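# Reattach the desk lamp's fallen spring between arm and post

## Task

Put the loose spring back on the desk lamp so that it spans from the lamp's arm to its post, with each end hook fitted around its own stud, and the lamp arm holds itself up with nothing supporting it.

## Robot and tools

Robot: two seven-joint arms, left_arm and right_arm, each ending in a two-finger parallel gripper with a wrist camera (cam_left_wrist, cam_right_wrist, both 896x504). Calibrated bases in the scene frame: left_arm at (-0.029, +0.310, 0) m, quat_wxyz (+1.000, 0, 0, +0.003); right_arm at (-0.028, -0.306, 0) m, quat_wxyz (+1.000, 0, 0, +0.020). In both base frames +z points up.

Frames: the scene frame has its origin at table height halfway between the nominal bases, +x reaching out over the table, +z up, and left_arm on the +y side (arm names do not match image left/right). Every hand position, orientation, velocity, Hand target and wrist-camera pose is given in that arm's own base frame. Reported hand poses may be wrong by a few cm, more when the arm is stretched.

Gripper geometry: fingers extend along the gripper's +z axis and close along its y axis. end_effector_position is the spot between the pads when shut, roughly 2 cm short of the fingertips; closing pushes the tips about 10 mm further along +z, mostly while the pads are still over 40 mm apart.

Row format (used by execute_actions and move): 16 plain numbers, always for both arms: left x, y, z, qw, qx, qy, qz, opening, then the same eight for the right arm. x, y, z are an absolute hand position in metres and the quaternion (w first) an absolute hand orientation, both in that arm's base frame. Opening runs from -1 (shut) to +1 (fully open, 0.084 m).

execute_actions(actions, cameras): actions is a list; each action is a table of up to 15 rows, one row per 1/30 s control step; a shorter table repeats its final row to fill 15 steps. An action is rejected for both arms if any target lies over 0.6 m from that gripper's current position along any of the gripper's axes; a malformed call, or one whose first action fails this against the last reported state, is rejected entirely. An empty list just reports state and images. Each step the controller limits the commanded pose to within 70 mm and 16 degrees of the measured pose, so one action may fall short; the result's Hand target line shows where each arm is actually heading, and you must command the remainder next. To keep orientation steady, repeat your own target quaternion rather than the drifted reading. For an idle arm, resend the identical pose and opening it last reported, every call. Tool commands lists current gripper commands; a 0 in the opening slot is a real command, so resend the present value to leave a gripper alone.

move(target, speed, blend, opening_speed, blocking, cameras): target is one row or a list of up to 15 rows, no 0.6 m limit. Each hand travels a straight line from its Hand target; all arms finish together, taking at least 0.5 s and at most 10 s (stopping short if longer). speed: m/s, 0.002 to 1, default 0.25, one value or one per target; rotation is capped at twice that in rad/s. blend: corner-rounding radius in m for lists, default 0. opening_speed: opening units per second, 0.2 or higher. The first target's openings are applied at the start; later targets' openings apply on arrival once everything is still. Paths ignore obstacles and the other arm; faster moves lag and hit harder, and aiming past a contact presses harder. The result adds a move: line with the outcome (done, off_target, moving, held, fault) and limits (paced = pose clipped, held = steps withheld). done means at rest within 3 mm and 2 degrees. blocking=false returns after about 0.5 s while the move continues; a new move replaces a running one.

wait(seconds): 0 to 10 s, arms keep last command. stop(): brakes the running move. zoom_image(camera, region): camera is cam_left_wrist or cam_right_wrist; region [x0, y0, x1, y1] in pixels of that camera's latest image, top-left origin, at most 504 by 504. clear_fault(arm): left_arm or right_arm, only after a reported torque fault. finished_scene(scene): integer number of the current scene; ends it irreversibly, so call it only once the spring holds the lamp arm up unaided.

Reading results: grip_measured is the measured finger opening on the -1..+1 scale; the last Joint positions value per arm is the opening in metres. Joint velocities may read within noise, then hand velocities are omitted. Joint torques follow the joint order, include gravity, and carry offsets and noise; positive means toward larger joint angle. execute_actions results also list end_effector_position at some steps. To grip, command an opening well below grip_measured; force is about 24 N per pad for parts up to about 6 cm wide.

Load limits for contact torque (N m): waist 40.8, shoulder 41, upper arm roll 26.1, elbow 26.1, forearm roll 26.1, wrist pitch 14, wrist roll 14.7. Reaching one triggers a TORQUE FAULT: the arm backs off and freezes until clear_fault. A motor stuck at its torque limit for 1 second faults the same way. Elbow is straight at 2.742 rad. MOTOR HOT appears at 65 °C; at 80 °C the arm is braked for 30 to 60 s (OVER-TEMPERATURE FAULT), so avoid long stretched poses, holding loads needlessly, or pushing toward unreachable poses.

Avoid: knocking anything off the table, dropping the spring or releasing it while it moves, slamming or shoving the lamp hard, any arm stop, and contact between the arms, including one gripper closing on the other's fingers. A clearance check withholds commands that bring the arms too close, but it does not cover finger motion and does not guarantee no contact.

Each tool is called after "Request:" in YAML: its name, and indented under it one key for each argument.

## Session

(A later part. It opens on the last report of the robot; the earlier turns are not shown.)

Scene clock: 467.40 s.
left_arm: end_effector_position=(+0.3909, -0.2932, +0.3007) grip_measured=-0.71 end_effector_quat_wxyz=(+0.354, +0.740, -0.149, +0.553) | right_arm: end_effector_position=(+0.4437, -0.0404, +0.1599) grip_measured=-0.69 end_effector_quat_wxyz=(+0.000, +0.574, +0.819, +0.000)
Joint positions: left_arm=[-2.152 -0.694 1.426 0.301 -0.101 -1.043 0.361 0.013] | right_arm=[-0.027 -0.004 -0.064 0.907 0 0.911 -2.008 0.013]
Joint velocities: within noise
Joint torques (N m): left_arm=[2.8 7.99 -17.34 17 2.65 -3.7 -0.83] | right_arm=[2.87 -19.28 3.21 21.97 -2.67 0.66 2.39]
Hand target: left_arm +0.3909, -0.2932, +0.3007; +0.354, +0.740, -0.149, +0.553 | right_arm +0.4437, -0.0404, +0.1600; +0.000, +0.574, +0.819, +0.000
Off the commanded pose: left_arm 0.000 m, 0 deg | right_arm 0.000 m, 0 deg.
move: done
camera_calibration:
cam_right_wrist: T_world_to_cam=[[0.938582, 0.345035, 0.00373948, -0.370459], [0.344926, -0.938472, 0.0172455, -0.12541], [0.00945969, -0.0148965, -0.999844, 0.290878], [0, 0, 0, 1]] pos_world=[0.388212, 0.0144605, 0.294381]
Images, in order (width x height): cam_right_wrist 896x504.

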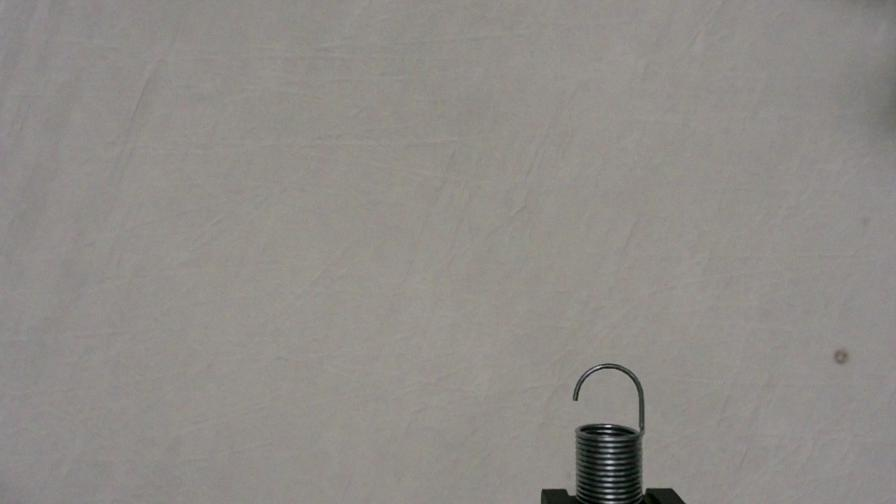

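Request:
move:
  target:
    - [0.3909, -0.2932, 0.3007, 0.3540, 0.7396, -0.1494, 0.5525, -0.8, 0.44, 0.04, 0.18, -0.579, 0.4057, 0.579, 0.4057, -0.92]
    - [0.3909, -0.2932, 0.3007, 0.3540, 0.7396, -0.1494, 0.5525, -0.8, 0.4137, 0.1507, 0.1742, -0.6703, 0.5534, 0.4399, 0.2246, -0.92]
  speed: 0.15

Request:
zoom_image:
  camera: "cam_right_wrist"
  region: [430, 260, 680, 504]

Scene clock: 502.03 s.
left_arm: end_effector_position=(+0.3909, -0.2932, +0.3007) grip_measured=-0.71 end_effector_quat_wxyz=(+0.354, +0.740, -0.149, +0.553) | right_arm: end_effector_position=(+0.4137, +0.1507, +0.1742) grip_measured=-0.69 end_effector_quat_wxyz=(+0.670, -0.553, -0.440, -0.225)
Joint positions: left_arm=[-2.152 -0.694 1.426 0.301 -0.101 -1.043 0.361 0.013] | right_arm=[-0.226 0.62 0.017 1.232 1.092 1.874 -2.025 0.013]
Joint velocities: within noise
Joint torques (N m): left_arm=[1.77 7.57 -16.3 17.11 3.68 -3.9 -0.74] | right_arm=[3.23 -26.78 4.3 10.24 3.83 -0.05 2.52]
Hand target: left_arm +0.3909, -0.2932, +0.3007; +0.354, +0.740, -0.149, +0.553 | right_arm +0.4137, +0.1507, +0.1742; +0.670, -0.554, -0.440, -0.225
Off the commanded pose: left_arm 0.000 m, 0 deg | right_arm 0.000 m, 0 deg.
move: done
camera_calibration:
cam_left_wrist: T_world_to_cam=[[-0.613541, -0.693546, 0.377573, -0.0468429], [-0.362778, -0.177142, -0.914884, 0.431498], [0.701398, -0.698294, -0.142919, -0.303571], [0, 0, 0, 1]] pos_world=[0.340722, -0.168034, 0.369071]
cam_right_wrist: T_world_to_cam=[[0.792436, 0.283734, -0.539945, -0.243844], [-0.501637, -0.20043, -0.841539, 0.452561], [-0.346995, 0.937722, -0.0164964, 0.140934], [0, 0, 0, 1]] pos_world=[0.469156, 0.0277367, 0.251511]

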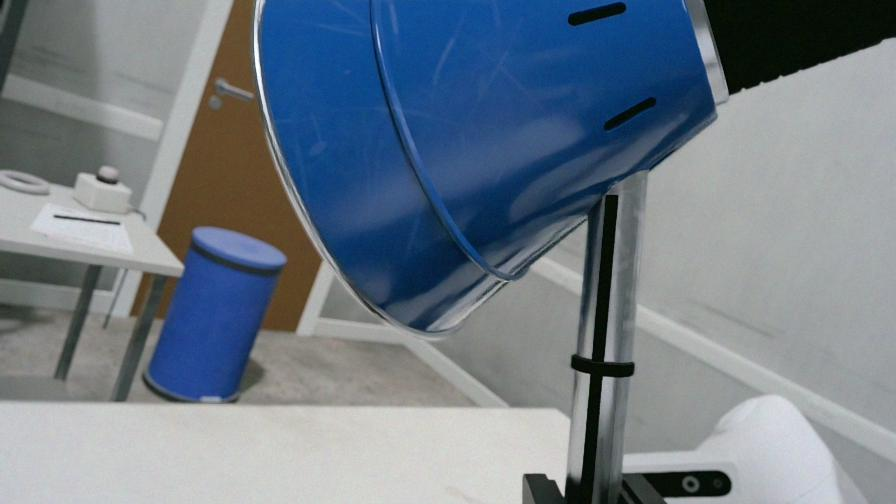

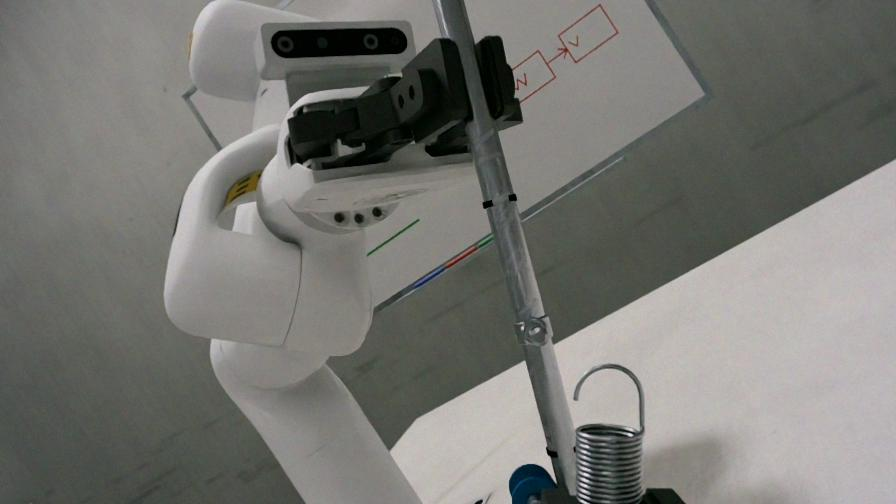

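Scaled by 2.016 from the camera's 896x504 image, which has a finer 1280x720 frame.

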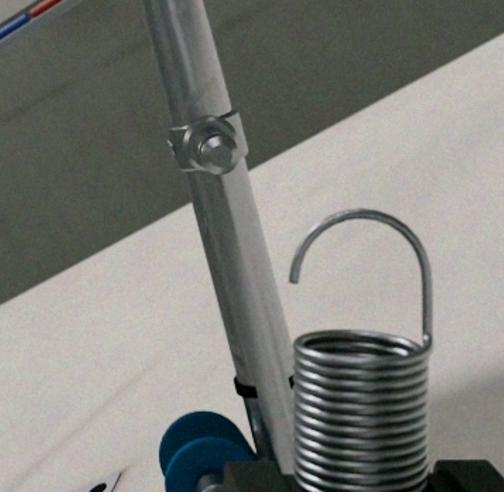

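Request:
move:
  target: [0.3909, -0.2932, 0.3007, 0.3540, 0.7396, -0.1494, 0.5525, -0.8, 0.3850, 0.2265, 0.1739, -0.6703, 0.5534, 0.4399, 0.2246, -0.92]
  speed: 0.06
  cameras: ["cam_right_wrist"]

Request:
zoom_image:
  camera: "cam_right_wrist"
  region: [500, 304, 700, 504]

Scene clock: 517.87 s.
left_arm: end_effector_position=(+0.3909, -0.2932, +0.3007) grip_measured=-0.71 end_effector_quat_wxyz=(+0.354, +0.740, -0.149, +0.553) | right_arm: end_effector_position=(+0.3850, +0.2264, +0.1739) grip_measured=-0.69 end_effector_quat_wxyz=(+0.670, -0.554, -0.440, -0.225)
Joint positions: left_arm=[-2.152 -0.694 1.426 0.301 -0.101 -1.043 0.361 0.013] | right_arm=[-0.126 0.53 0.082 1.07 1.201 1.741 -2.048 0.013]
Joint velocities: within noise
Joint torques (N m): left_arm=[1.82 8.09 -16.09 16.96 3.69 -4.02 -0.72] | right_arm=[2.46 -24.83 4.55 9.51 3.56 -0.19 -2.82]
Hand target: left_arm +0.3909, -0.2932, +0.3007; +0.354, +0.740, -0.149, +0.553 | right_arm +0.3850, +0.2265, +0.1739; +0.670, -0.554, -0.440, -0.225
Off the commanded pose: left_arm 0.000 m, 0 deg | right_arm 0.000 m, 0 deg.
move: done
camera_calibration:
cam_right_wrist: T_world_to_cam=[[0.792354, 0.283703, -0.540081, -0.242776], [-0.501765, -0.200477, -0.841451, 0.453194], [-0.346996, 0.937721, -0.0164967, 0.0599266], [0, 0, 0, 1]] pos_world=[0.440556, 0.103537, 0.251211]
Images, in order (width x height): cam_right_wrist 896x504.

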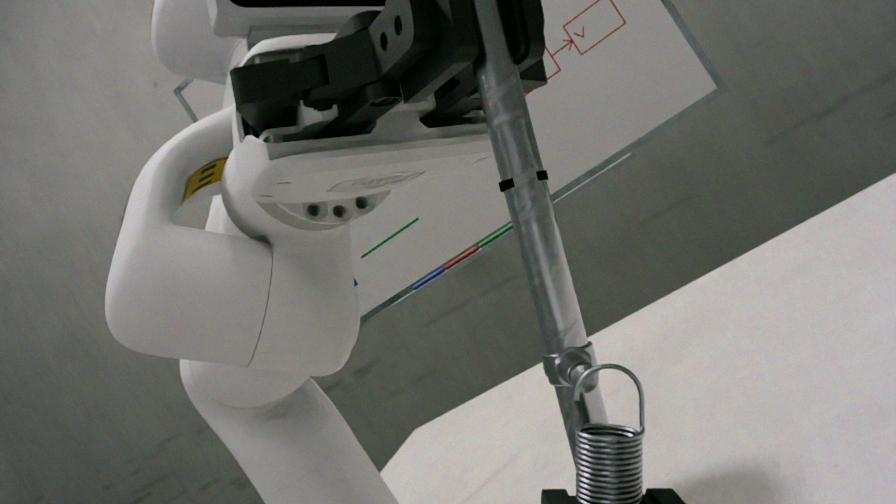

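Scaled by 2.520 from the camera's 896x504 image, which has a finer 1280x720 frame.

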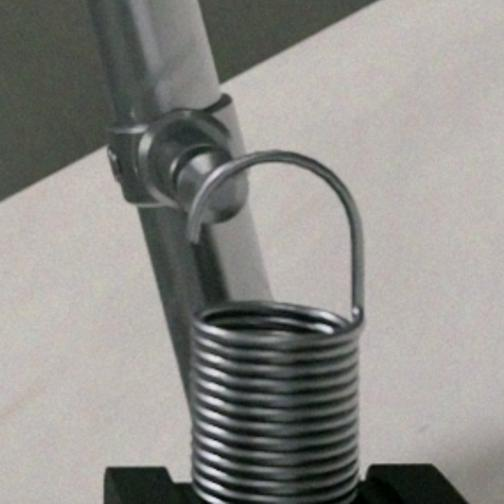

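Request:
move:
  target: [0.3909, -0.2932, 0.3007, 0.3540, 0.7396, -0.1494, 0.5525, -0.8, 0.3780, 0.2452, 0.1722, -0.6703, 0.5534, 0.4399, 0.2246, -0.92]
  speed: 0.03
  cameras: ["cam_right_wrist"]

Request:
zoom_image:
  camera: "cam_right_wrist"
  region: [500, 304, 700, 504]

Scene clock: 535.20 s.
left_arm: end_effector_position=(+0.3909, -0.2932, +0.3007) grip_measured=-0.71 end_effector_quat_wxyz=(+0.354, +0.740, -0.149, +0.553) | right_arm: end_effector_position=(+0.3780, +0.2451, +0.1722) grip_measured=-0.69 end_effector_quat_wxyz=(+0.670, -0.554, -0.440, -0.225)
Joint positions: left_arm=[-2.152 -0.694 1.426 0.301 -0.101 -1.043 0.361 0.013] | right_arm=[-0.101 0.518 0.101 1.041 1.232 1.708 -2.055 0.013]
Joint velocities: within noise
Joint torques (N m): left_arm=[1.74 7.63 -15.51 17.06 3.2 -4.12 -0.66] | right_arm=[2.82 -24.77 4.69 9.36 3.87 0.12 -2.83]
Hand target: left_arm +0.3909, -0.2932, +0.3007; +0.354, +0.740, -0.149, +0.553 | right_arm +0.3780, +0.2452, +0.1722; +0.670, -0.554, -0.440, -0.225
Off the commanded pose: left_arm 0.000 m, 0 deg | right_arm 0.000 m, 0 deg.
move: done
camera_calibration:
cam_right_wrist: T_world_to_cam=[[0.792354, 0.283703, -0.540081, -0.243399], [-0.501765, -0.200477, -0.841451, 0.452084], [-0.346996, 0.937721, -0.0164967, 0.0399359], [0, 0, 0, 1]] pos_world=[0.433556, 0.122237, 0.249611]
Images, in order (width x height): cam_right_wrist 896x504.

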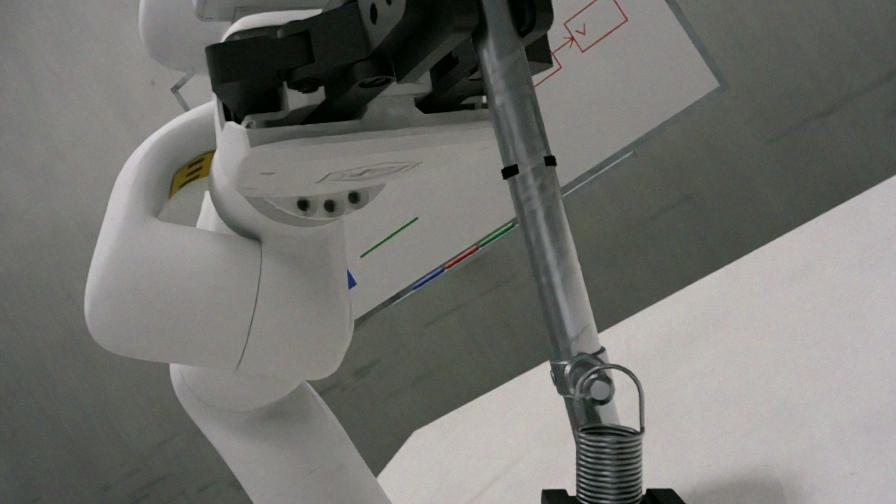

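Scaled by 2.520 from the camera's 896x504 image, which has a finer 1280x720 frame.

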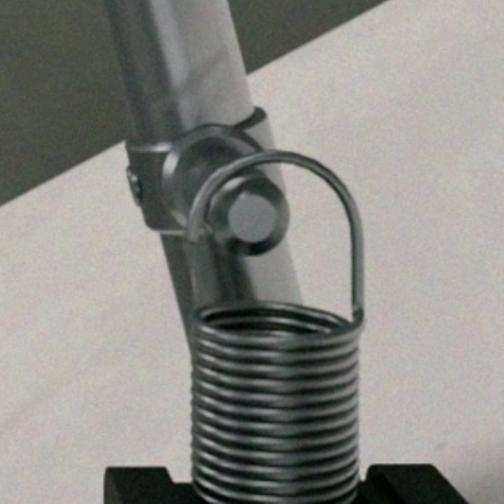

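Request:
move:
  target: [0.3909, -0.2932, 0.3007, 0.3540, 0.7396, -0.1494, 0.5525, -0.8, 0.3756, 0.2505, 0.1724, -0.6703, 0.5534, 0.4399, 0.2246, -0.92]
  speed: 0.02
  cameras: ["cam_right_wrist"]

Request:
zoom_image:
  camera: "cam_right_wrist"
  region: [500, 304, 700, 504]

Request:
move:
  target: [0.3909, -0.2932, 0.3007, 0.3540, 0.7396, -0.1494, 0.5525, -0.8, 0.3736, 0.2560, 0.1723, -0.6703, 0.5534, 0.4399, 0.2246, -0.92]
  speed: 0.02
  cameras: ["cam_right_wrist"]

Request:
zoom_image:
  camera: "cam_right_wrist"
  region: [500, 304, 700, 504]

Scene clock: 543.67 s.
left_arm: end_effector_position=(+0.3909, -0.2932, +0.3007) grip_measured=-0.71 end_effector_quat_wxyz=(+0.354, +0.740, -0.149, +0.553) | right_arm: end_effector_position=(+0.3756, +0.2504, +0.1724) grip_measured=-0.69 end_effector_quat_wxyz=(+0.670, -0.554, -0.440, -0.225)
Joint positions: left_arm=[-2.152 -0.694 1.426 0.301 -0.101 -1.043 0.361 0.013] | right_arm=[-0.093 0.512 0.107 1.031 1.242 1.699 -2.056 0.013]
Joint velocities: within noise
Joint torques (N m): left_arm=[1.81 7.85 -15.16 16.86 3.19 -4.42 -0.73] | right_arm=[2.72 -24.77 4.61 9.14 3.64 -0.31 -2.72]
Hand target: left_arm +0.3909, -0.2932, +0.3007; +0.354, +0.740, -0.149, +0.553 | right_arm +0.3756, +0.2505, +0.1724; +0.670, -0.554, -0.440, -0.225
Off the commanded pose: left_arm 0.000 m, 0 deg | right_arm 0.000 m, 0 deg.
move: done
camera_calibration:
cam_right_wrist: T_world_to_cam=[[0.792327, 0.283777, -0.540082, -0.242945], [-0.501747, -0.200524, -0.841451, 0.452025], [-0.347084, 0.937689, -0.0164965, 0.0341767], [0, 0, 0, 1]] pos_world=[0.431156, 0.127537, 0.249711]
Images, in order (width x height): cam_right_wrist 896x504.

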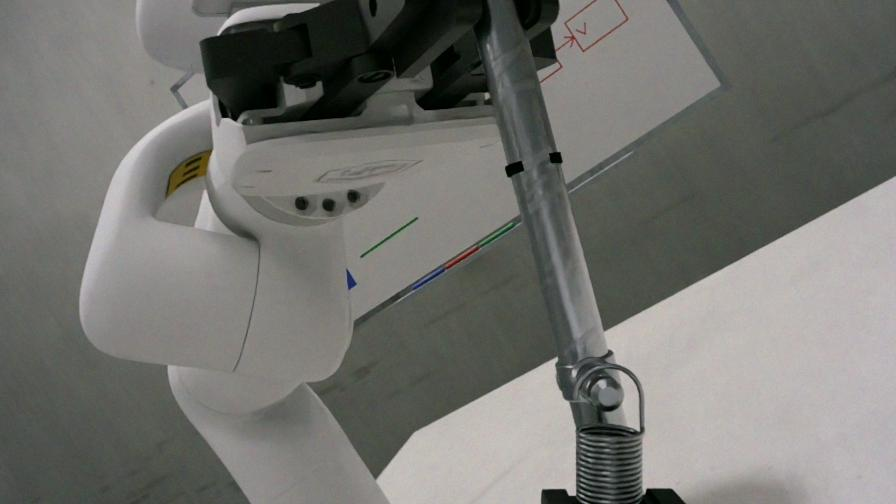

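Scaled by 2.520 from the camera's 896x504 image, which has a finer 1280x720 frame.

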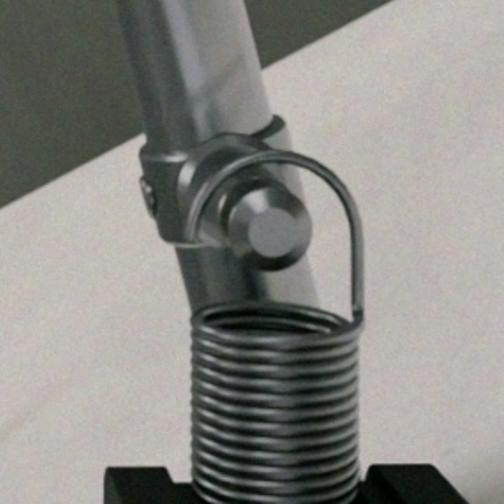

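Scene clock: 544.40 s.
left_arm: end_effector_position=(+0.3909, -0.2932, +0.3007) grip_measured=-0.71 end_effector_quat_wxyz=(+0.354, +0.740, -0.149, +0.553) | right_arm: end_effector_position=(+0.3736, +0.2559, +0.1723) grip_measured=-0.69 end_effector_quat_wxyz=(+0.670, -0.554, -0.440, -0.225)
Joint positions: left_arm=[-2.152 -0.694 1.426 0.301 -0.101 -1.043 0.361 0.013] | right_arm=[-0.086 0.508 0.113 1.024 1.251 1.689 -2.058 0.013]
Joint velocities: within noise
Joint torques (N m): left_arm=[1.11 7.7 -14.9 16.92 3.45 -4.31 -0.77] | right_arm=[3.51 -24.78 5.4 9.61 3.46 -0.17 -2.78]
Hand target: left_arm +0.3909, -0.2932, +0.3007; +0.354, +0.740, -0.149, +0.553 | right_arm +0.3736, +0.2560, +0.1723; +0.670, -0.554, -0.440, -0.225
Off the commanded pose: left_arm 0.000 m, 0 deg | right_arm 0.000 m, 0 deg.
move: done
camera_calibration:
cam_right_wrist: T_world_to_cam=[[0.792315, 0.283688, -0.540147, -0.242941], [-0.501827, -0.2005, -0.841409, 0.452061], [-0.346997, 0.937721, -0.0164969, 0.0282821], [0, 0, 0, 1]] pos_world=[0.429156, 0.133037, 0.24961]
Images, in order (width x height): cam_right_wrist 896x504.

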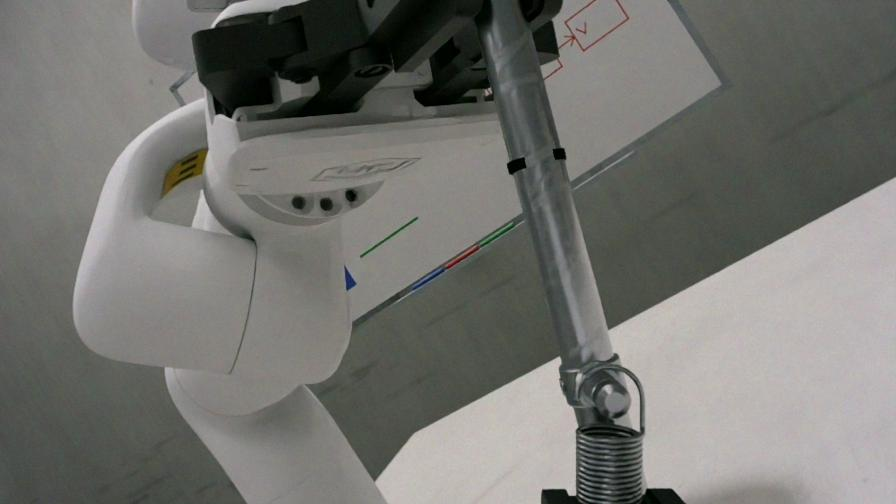

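Scaled by 2.520 from the camera's 896x504 image, which has a finer 1280x720 frame.

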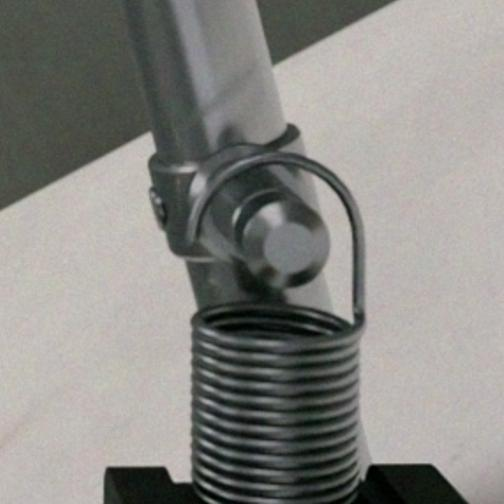

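Request:
move:
  target: [0.3909, -0.2932, 0.3007, 0.3540, 0.7396, -0.1494, 0.5525, -0.8, 0.3717, 0.2610, 0.1724, -0.6703, 0.5534, 0.4399, 0.2246, -0.92]
  speed: 0.02
  cameras: ["cam_right_wrist"]

Request:
zoom_image:
  camera: "cam_right_wrist"
  region: [540, 334, 700, 504]

Scene clock: 550.63 s.
left_arm: end_effector_position=(+0.3909, -0.2932, +0.3007) grip_measured=-0.71 end_effector_quat_wxyz=(+0.354, +0.740, -0.149, +0.553) | right_arm: end_effector_position=(+0.3718, +0.2609, +0.1724) grip_measured=-0.69 end_effector_quat_wxyz=(+0.670, -0.554, -0.440, -0.225)
Joint positions: left_arm=[-2.152 -0.694 1.426 0.301 -0.101 -1.044 0.361 0.013] | right_arm=[-0.079 0.504 0.118 1.017 1.26 1.681 -2.059 0.014]
Joint velocities: within noise
Joint torques (N m): left_arm=[1.06 7.69 -14.57 16.87 3.14 -2.49 -0.7] | right_arm=[5.77 -24.66 9.35 8.87 4.35 0.54 -2.77]
Hand target: left_arm +0.3909, -0.2932, +0.3007; +0.354, +0.740, -0.149, +0.553 | right_arm +0.3717, +0.2610, +0.1724; +0.670, -0.554, -0.440, -0.225
Off the commanded pose: left_arm 0.000 m, 0 deg | right_arm 0.000 m, 0 deg.
move: done
camera_calibration:
cam_right_wrist: T_world_to_cam=[[0.792315, 0.283688, -0.540147, -0.242772], [-0.501827, -0.2005, -0.841409, 0.452174], [-0.346997, 0.937721, -0.0164969, 0.0230296], [0, 0, 0, 1]] pos_world=[0.427256, 0.137937, 0.24971]
Images, in order (width x height): cam_right_wrist 896x504.

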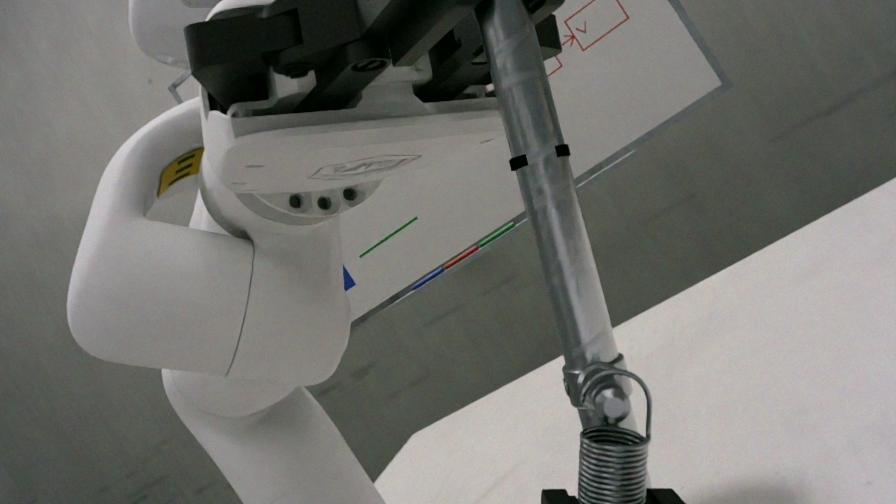

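Scaled by 2.965 from the camera's 896x504 image, which has a finer 1280x720 frame.

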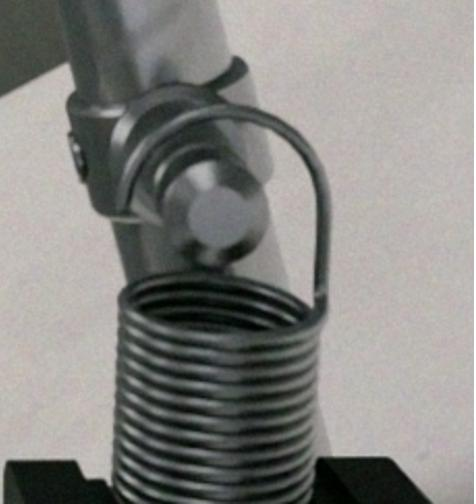

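Request:
move:
  target: [0.3909, -0.2932, 0.3007, 0.3540, 0.7396, -0.1494, 0.5525, -0.8, 0.3727, 0.2585, 0.1724, -0.6703, 0.5534, 0.4399, 0.2246, -0.92]
  speed: 0.02
  cameras: ["cam_right_wrist"]

Request:
zoom_image:
  camera: "cam_right_wrist"
  region: [540, 334, 700, 504]

Scene clock: 562.77 s.
left_arm: end_effector_position=(+0.3909, -0.2932, +0.3007) grip_measured=-0.71 end_effector_quat_wxyz=(+0.354, +0.740, -0.149, +0.553) | right_arm: end_effector_position=(+0.3727, +0.2586, +0.1724) grip_measured=-0.69 end_effector_quat_wxyz=(+0.670, -0.553, -0.440, -0.225)
Joint positions: left_arm=[-2.152 -0.694 1.426 0.301 -0.101 -1.043 0.361 0.013] | right_arm=[-0.082 0.506 0.116 1.02 1.256 1.685 -2.058 0.014]
Joint velocities: within noise
Joint torques (N m): left_arm=[-0.32 4.97 -13.91 13.36 2.46 -2.04 -0.35] | right_arm=[-2.68 -16.49 -1.2 16.71 -1.55 3.58 2.23]
Hand target: left_arm +0.3909, -0.2932, +0.3007; +0.354, +0.740, -0.149, +0.553 | right_arm +0.3727, +0.2585, +0.1724; +0.670, -0.554, -0.440, -0.225
Off the commanded pose: left_arm 0.000 m, 0 deg | right_arm 0.000 m, 0 deg.
move: done
camera_calibration:
cam_right_wrist: T_world_to_cam=[[0.792409, 0.283809, -0.539945, -0.242885], [-0.501619, -0.200477, -0.841539, 0.452189], [-0.347083, 0.93769, -0.0164961, 0.025541], [0, 0, 0, 1]] pos_world=[0.428156, 0.135637, 0.249811]
Images, in order (width x height): cam_right_wrist 896x504.

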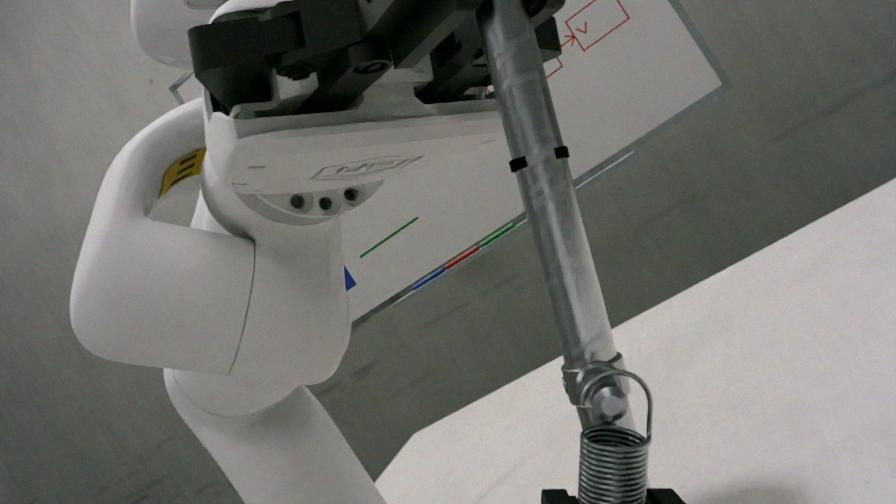

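Scaled by 2.965 from the camera's 896x504 image, which has a finer 1280x720 frame.

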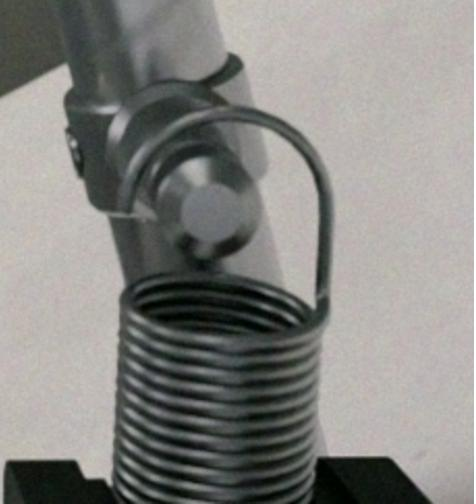

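Request:
move:
  target: [0.3909, -0.2932, 0.3007, 0.3540, 0.7396, -0.1494, 0.5525, -0.8, 0.3772, 0.2517, 0.1752, -0.6117, 0.5767, 0.5183, 0.1555, -0.92]
  speed: 0.03

Request:
zoom_image:
  camera: "cam_right_wrist"
  region: [540, 334, 700, 504]

Scene clock: 619.30 s.
left_arm: end_effector_position=(+0.3909, -0.2932, +0.3007) grip_measured=-0.71 end_effector_quat_wxyz=(+0.354, +0.740, -0.149, +0.553) | right_arm: end_effector_position=(+0.3772, +0.2517, +0.1752) grip_measured=-0.69 end_effector_quat_wxyz=(+0.612, -0.577, -0.518, -0.156)
Joint positions: left_arm=[-2.152 -0.694 1.426 0.301 -0.101 -1.043 0.361 0.013] | right_arm=[-0.027 0.452 0.093 1.117 1.085 1.634 -1.936 0.014]
Joint velocities: within noise
Joint torques (N m): left_arm=[-0.24 5.95 -13.84 13.09 2.8 -3.09 -0.42] | right_arm=[3.1 -24.94 -2.08 17.78 -1.5 -0.78 2.35]
Hand target: left_arm +0.3909, -0.2932, +0.3007; +0.354, +0.740, -0.149, +0.553 | right_arm +0.3772, +0.2517, +0.1752; +0.612, -0.577, -0.518, -0.156
Off the commanded pose: left_arm 0.000 m, 0 deg | right_arm 0.000 m, 0 deg.
move: done
camera_calibration:
cam_left_wrist: T_world_to_cam=[[-0.613541, -0.693546, 0.377573, -0.0468429], [-0.362778, -0.177142, -0.914884, 0.431498], [0.701398, -0.698294, -0.142919, -0.303571], [0, 0, 0, 1]] pos_world=[0.340722, -0.168034, 0.369071]
cam_right_wrist: T_world_to_cam=[[0.792226, 0.285075, -0.539545, -0.243327], [-0.402247, -0.420927, -0.81303, 0.468396], [-0.458884, 0.861134, -0.218799, 0.130487], [0, 0, 0, 1]] pos_world=[0.441059, 0.15416, 0.278085]

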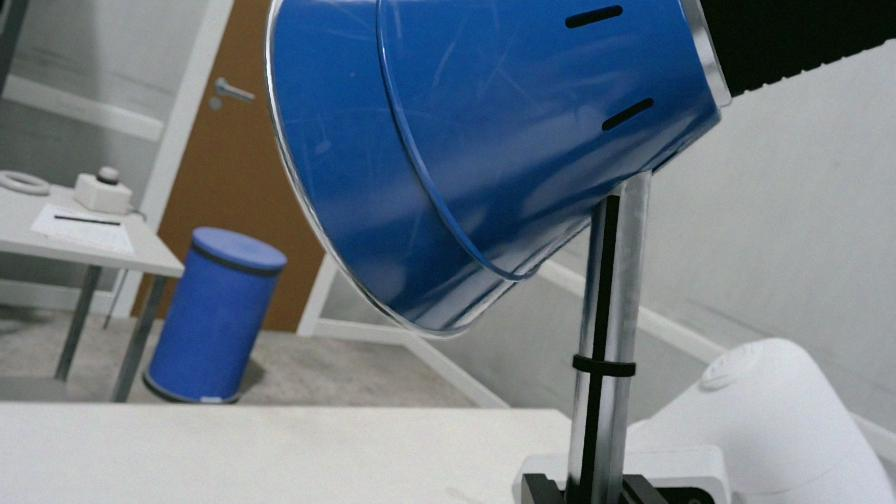

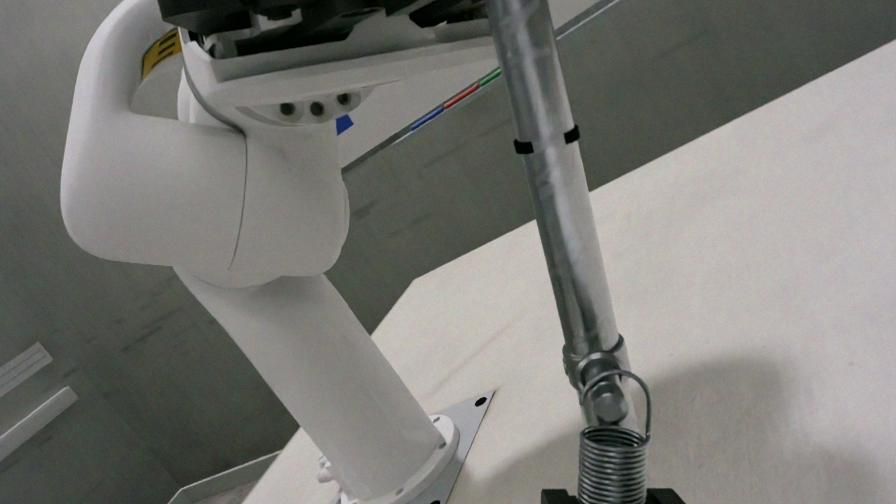

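Scaled by 2.965 from the camera's 896x504 image, which has a finer 1280x720 frame.

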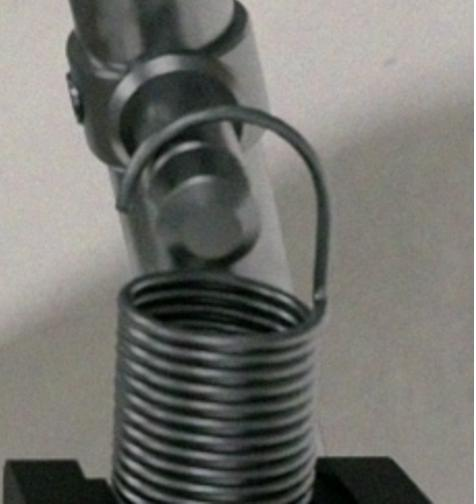

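Request:
execute_actions:
  actions: []
  cameras: ["cam_right_wrist"]

Request:
zoom_image:
  camera: "cam_right_wrist"
  region: [540, 320, 700, 504]

Scene clock: 638.70 s.
left_arm: end_effector_position=(+0.3909, -0.2932, +0.3007) grip_measured=-0.71 end_effector_quat_wxyz=(+0.354, +0.740, -0.149, +0.553) | right_arm: end_effector_position=(+0.3772, +0.2517, +0.1752) grip_measured=-0.69 end_effector_quat_wxyz=(+0.612, -0.577, -0.518, -0.156)
Joint positions: left_arm=[-2.152 -0.694 1.426 0.301 -0.101 -1.043 0.361 0.013] | right_arm=[-0.027 0.452 0.093 1.117 1.085 1.634 -1.936 0.014]
Joint velocities: within noise
Joint torques (N m): left_arm=[0.23 5.93 -13.04 13.24 2.56 -3.02 -0.59] | right_arm=[2.9 -24.69 -1.79 17.32 -1.34 -0.45 2.23]
Hand target: left_arm +0.3909, -0.2932, +0.3007; +0.354, +0.740, -0.149, +0.553 | right_arm +0.3772, +0.2517, +0.1752; +0.612, -0.577, -0.518, -0.156
Tool commands: left_gripper/opening=-0.8 right_gripper/opening=-0.92
Off the commanded pose: left_arm 0.000 m, 0 deg | right_arm 0.000 m, 0 deg.
camera_calibration:
cam_right_wrist: T_world_to_cam=[[0.792236, 0.285085, -0.539527, -0.243366], [-0.402117, -0.421131, -0.812989, 0.468401], [-0.458982, 0.861032, -0.218998, 0.130515], [0, 0, 0, 1]] pos_world=[0.441059, 0.154261, 0.278085]
Images, in order (width x height): cam_right_wrist 896x504.

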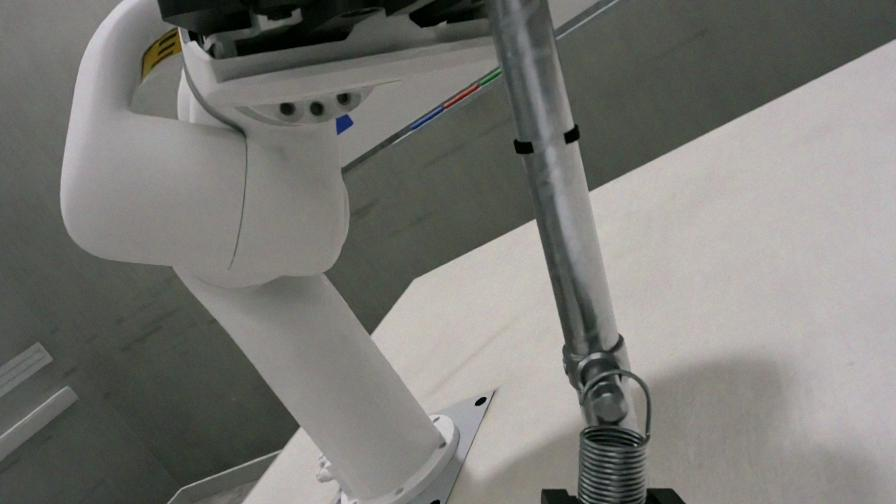

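Scaled by 2.739 from the camera's 896x504 image, which has a finer 1280x720 frame.

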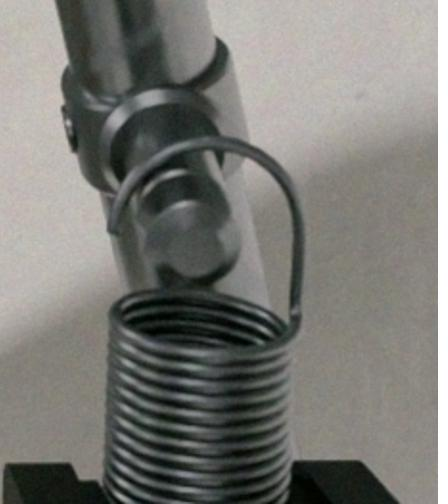

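Request:
move:
  target: [0.3909, -0.2932, 0.3007, 0.3540, 0.7396, -0.1494, 0.5525, -0.8, 0.3753, 0.2505, 0.1719, -0.6117, 0.5767, 0.5183, 0.1555, -0.92]
  speed: 0.02
  cameras: ["cam_right_wrist"]

Request:
zoom_image:
  camera: "cam_right_wrist"
  region: [540, 320, 700, 504]

Scene clock: 644.53 s.
left_arm: end_effector_position=(+0.3909, -0.2932, +0.3007) grip_measured=-0.71 end_effector_quat_wxyz=(+0.354, +0.740, -0.149, +0.553) | right_arm: end_effector_position=(+0.3753, +0.2505, +0.1720) grip_measured=-0.69 end_effector_quat_wxyz=(+0.612, -0.577, -0.518, -0.156)
Joint positions: left_arm=[-2.152 -0.694 1.426 0.301 -0.101 -1.043 0.361 0.013] | right_arm=[-0.028 0.454 0.091 1.11 1.083 1.631 -1.945 0.014]
Joint velocities: within noise
Joint torques (N m): left_arm=[-0.47 6.03 -12.68 12.9 2.72 -3.09 -0.52] | right_arm=[-2.87 -15.19 -2.72 8.56 -3.08 -1.19 -2.84]
Hand target: left_arm +0.3909, -0.2932, +0.3007; +0.354, +0.740, -0.149, +0.553 | right_arm +0.3753, +0.2505, +0.1719; +0.612, -0.577, -0.518, -0.156
Off the commanded pose: left_arm 0.000 m, 0 deg | right_arm 0.000 m, 0 deg.
move: done
camera_calibration:
cam_right_wrist: T_world_to_cam=[[0.792268, 0.285117, -0.539463, -0.243361], [-0.402055, -0.421108, -0.813031, 0.464552], [-0.458982, 0.861032, -0.218998, 0.130021], [0, 0, 0, 1]] pos_world=[0.439259, 0.153061, 0.274885]
Images, in order (width x height): cam_right_wrist 896x504.

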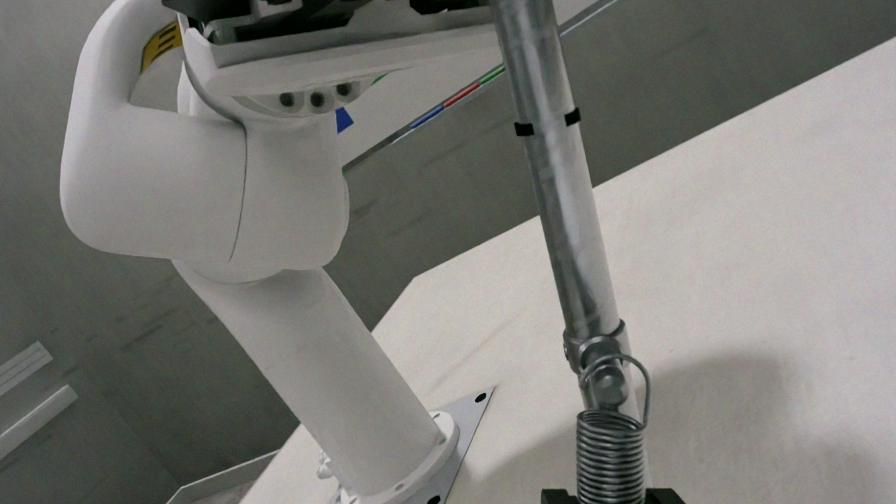

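Scaled by 2.739 from the camera's 896x504 image, which has a finer 1280x720 frame.

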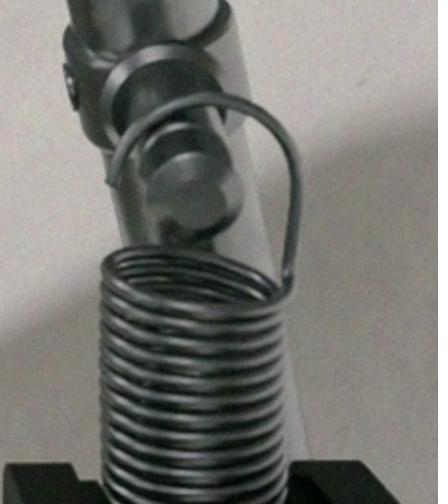

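Request:
move:
  target: [0.3909, -0.2932, 0.3007, 0.3540, 0.7396, -0.1494, 0.5525, -0.8, 0.3739, 0.2496, 0.1694, -0.6117, 0.5767, 0.5183, 0.1555, -1]
  speed: 0.02
  cameras: ["cam_right_wrist"]

Request:
zoom_image:
  camera: "cam_right_wrist"
  region: [540, 320, 700, 504]

Scene clock: 650.87 s.
left_arm: end_effector_position=(+0.3909, -0.2932, +0.3007) grip_measured=-0.71 end_effector_quat_wxyz=(+0.354, +0.740, -0.149, +0.553) | right_arm: end_effector_position=(+0.3739, +0.2496, +0.1695) grip_measured=-0.69 end_effector_quat_wxyz=(+0.612, -0.577, -0.518, -0.156)
Joint positions: left_arm=[-2.152 -0.694 1.426 0.301 -0.101 -1.043 0.361 0.013] | right_arm=[-0.029 0.456 0.091 1.105 1.081 1.629 -1.951 0.014]
Joint velocities: within noise
Joint torques (N m): left_arm=[-0.06 6.07 -12.51 12.97 2.54 -2.92 -0.48] | right_arm=[-2.53 -14.57 -2.68 7.75 -3.38 -1.28 -2.87]
Hand target: left_arm +0.3909, -0.2932, +0.3007; +0.354, +0.740, -0.149, +0.553 | right_arm +0.3739, +0.2496, +0.1694; +0.612, -0.577, -0.518, -0.156
Off the commanded pose: left_arm 0.000 m, 0 deg | right_arm 0.000 m, 0 deg.
move: done
camera_calibration:
cam_right_wrist: T_world_to_cam=[[0.792268, 0.285117, -0.539463, -0.243343], [-0.402055, -0.421108, -0.813031, 0.461577], [-0.458982, 0.861032, -0.218998, 0.129606], [0, 0, 0, 1]] pos_world=[0.437859, 0.152161, 0.272385]
Images, in order (width x height): cam_right_wrist 896x504.

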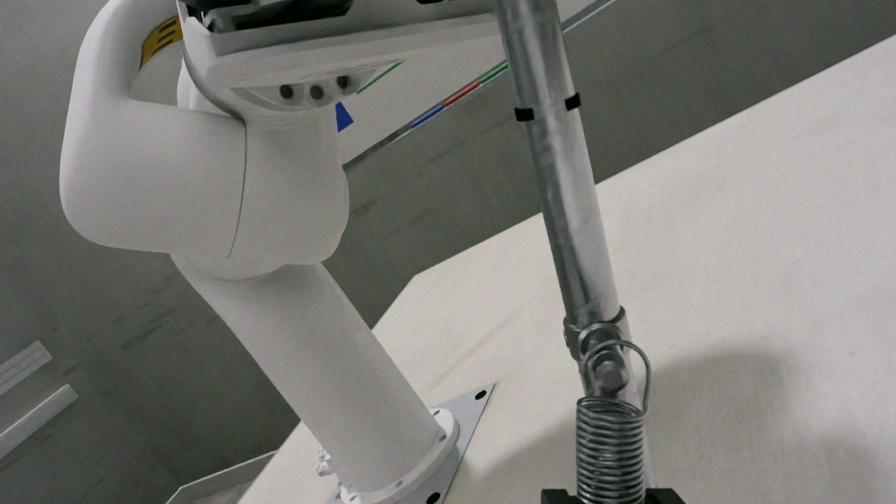

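Scaled by 2.739 from the camera's 896x504 image, which has a finer 1280x720 frame.

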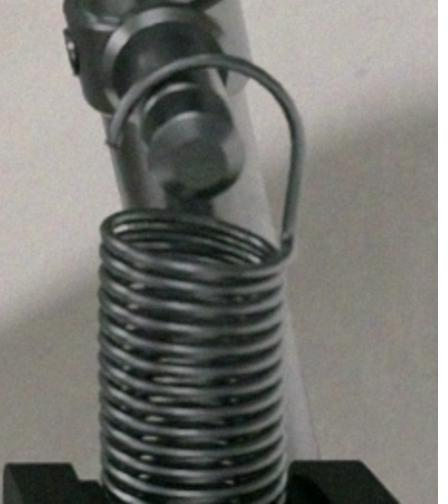

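Request:
wait:
  seconds: 0

Scene clock: 658.30 s.
left_arm: end_effector_position=(+0.3909, -0.2932, +0.3007) grip_measured=-0.71 end_effector_quat_wxyz=(+0.354, +0.740, -0.149, +0.553) | right_arm: end_effector_position=(+0.3739, +0.2496, +0.1694) grip_measured=-0.69 end_effector_quat_wxyz=(+0.612, -0.577, -0.518, -0.156)
Joint positions: left_arm=[-2.152 -0.694 1.426 0.301 -0.101 -1.043 0.361 0.013] | right_arm=[-0.029 0.456 0.09 1.105 1.081 1.629 -1.951 0.014]
Joint velocities: within noise
Joint torques (N m): left_arm=[-0.51 6.09 -12.25 13.16 2.88 -2.93 -0.63] | right_arm=[-2.55 -14.93 -2.47 8.69 -3.21 -1.09 -2.68]
Hand target: left_arm +0.3909, -0.2932, +0.3007; +0.354, +0.740, -0.149, +0.553 | right_arm +0.3739, +0.2496, +0.1694; +0.612, -0.577, -0.518, -0.156
Tool commands: left_gripper/opening=-0.8 right_gripper/opening=-1.0
Off the commanded pose: left_arm 0.000 m, 0 deg | right_arm 0.000 m, 0 deg.
camera_calibration:
cam_left_wrist: T_world_to_cam=[[-0.613541, -0.693546, 0.377573, -0.0468429], [-0.362778, -0.177142, -0.914884, 0.431498], [0.701398, -0.698294, -0.142919, -0.303571], [0, 0, 0, 1]] pos_world=[0.340722, -0.168034, 0.369071]
cam_right_wrist: T_world_to_cam=[[0.792236, 0.285085, -0.539527, -0.243282], [-0.402117, -0.421131, -0.812989, 0.461475], [-0.458982, 0.861032, -0.218998, 0.129538], [0, 0, 0, 1]] pos_world=[0.437759, 0.152161, 0.272285]

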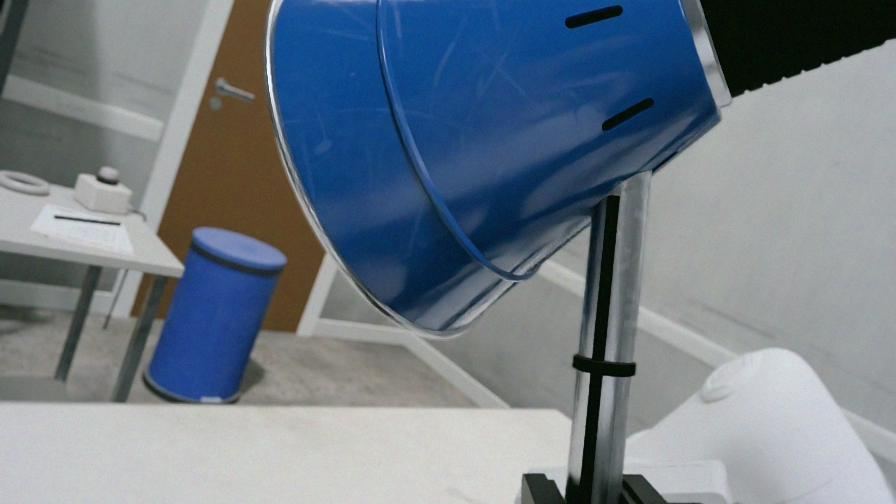

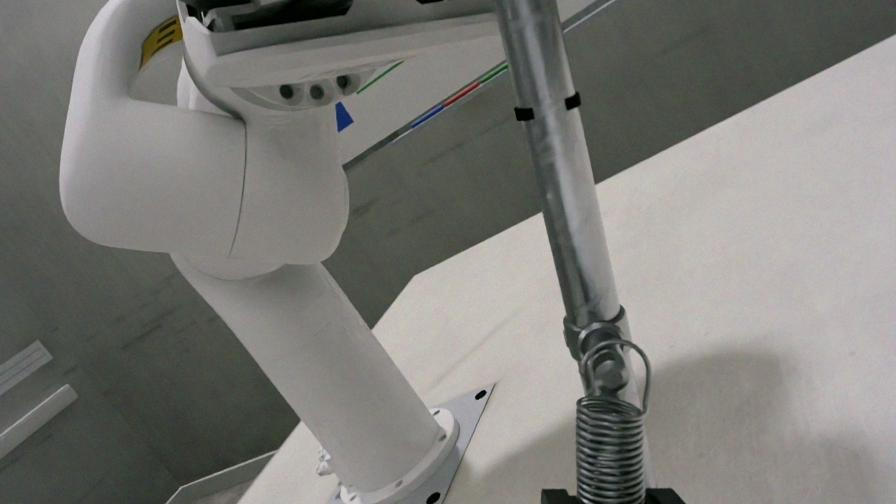

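Request:
zoom_image:
  camera: "cam_right_wrist"
  region: [572, 316, 662, 406]

Scaled by 5.600 from the camera's 896x504 image, which has a finer 1280x720 frame.

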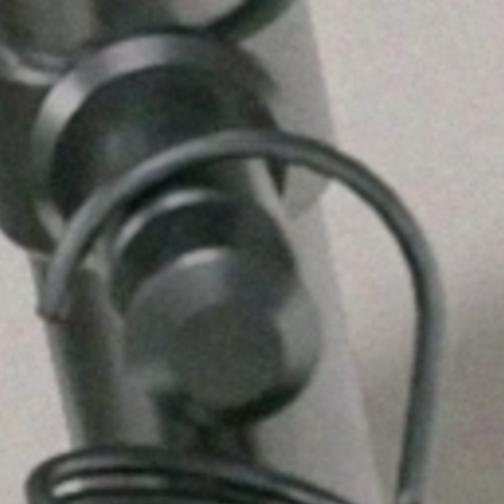

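Request:
move:
  target: [0.3909, -0.2932, 0.3007, 0.3540, 0.7396, -0.1494, 0.5525, -0.8, 0.3746, 0.2477, 0.1694, -0.6117, 0.5767, 0.5183, 0.1555, -1]
  speed: 0.02
  cameras: ["cam_right_wrist"]

Request:
zoom_image:
  camera: "cam_right_wrist"
  region: [572, 316, 662, 406]

Scene clock: 685.80 s.
left_arm: end_effector_position=(+0.3909, -0.2932, +0.3007) grip_measured=-0.71 end_effector_quat_wxyz=(+0.354, +0.740, -0.149, +0.553) | right_arm: end_effector_position=(+0.3746, +0.2477, +0.1694) grip_measured=-0.69 end_effector_quat_wxyz=(+0.612, -0.577, -0.518, -0.156)
Joint positions: left_arm=[-2.152 -0.694 1.426 0.301 -0.101 -1.043 0.361 0.013] | right_arm=[-0.031 0.457 0.089 1.108 1.078 1.632 -1.952 0.014]
Joint velocities: within noise
Joint torques (N m): left_arm=[-0.54 6.18 -12.01 13.65 2.72 -3.09 -0.41] | right_arm=[-2.81 -14.8 -2.91 15.17 -3.23 2.42 -2.81]
Hand target: left_arm +0.3909, -0.2932, +0.3007; +0.354, +0.740, -0.149, +0.553 | right_arm +0.3746, +0.2477, +0.1694; +0.612, -0.577, -0.518, -0.156
Off the commanded pose: left_arm 0.000 m, 0 deg | right_arm 0.000 m, 0 deg.
move: done
camera_calibration:
cam_right_wrist: T_world_to_cam=[[0.792236, 0.285085, -0.539527, -0.243295], [-0.402117, -0.421131, -0.812989, 0.460956], [-0.458982, 0.861032, -0.218998, 0.131496], [0, 0, 0, 1]] pos_world=[0.438459, 0.150261, 0.272285]
Images, in order (width x height): cam_right_wrist 896x504.

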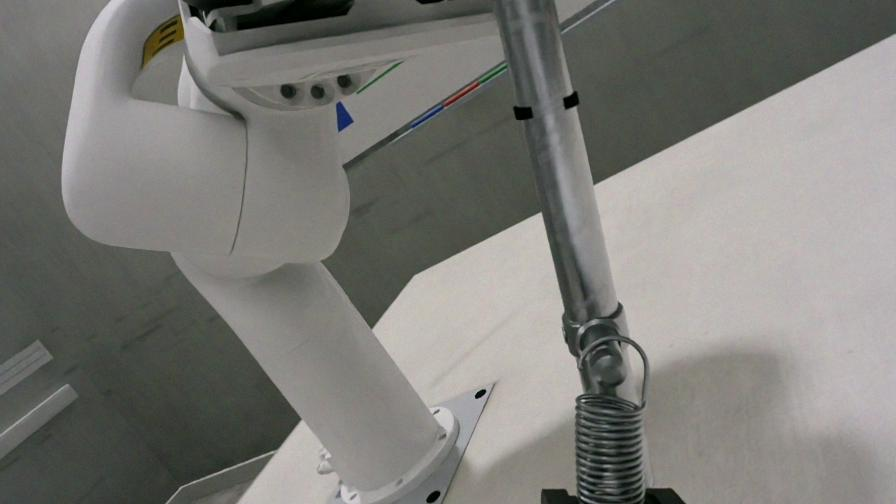

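Scaled by 5.600 from the camera's 896x504 image, which has a finer 1280x720 frame.

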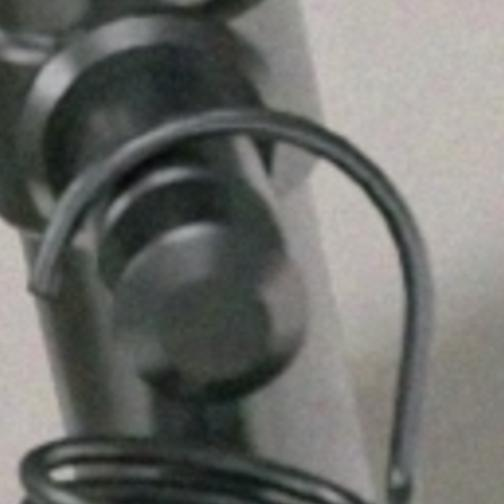

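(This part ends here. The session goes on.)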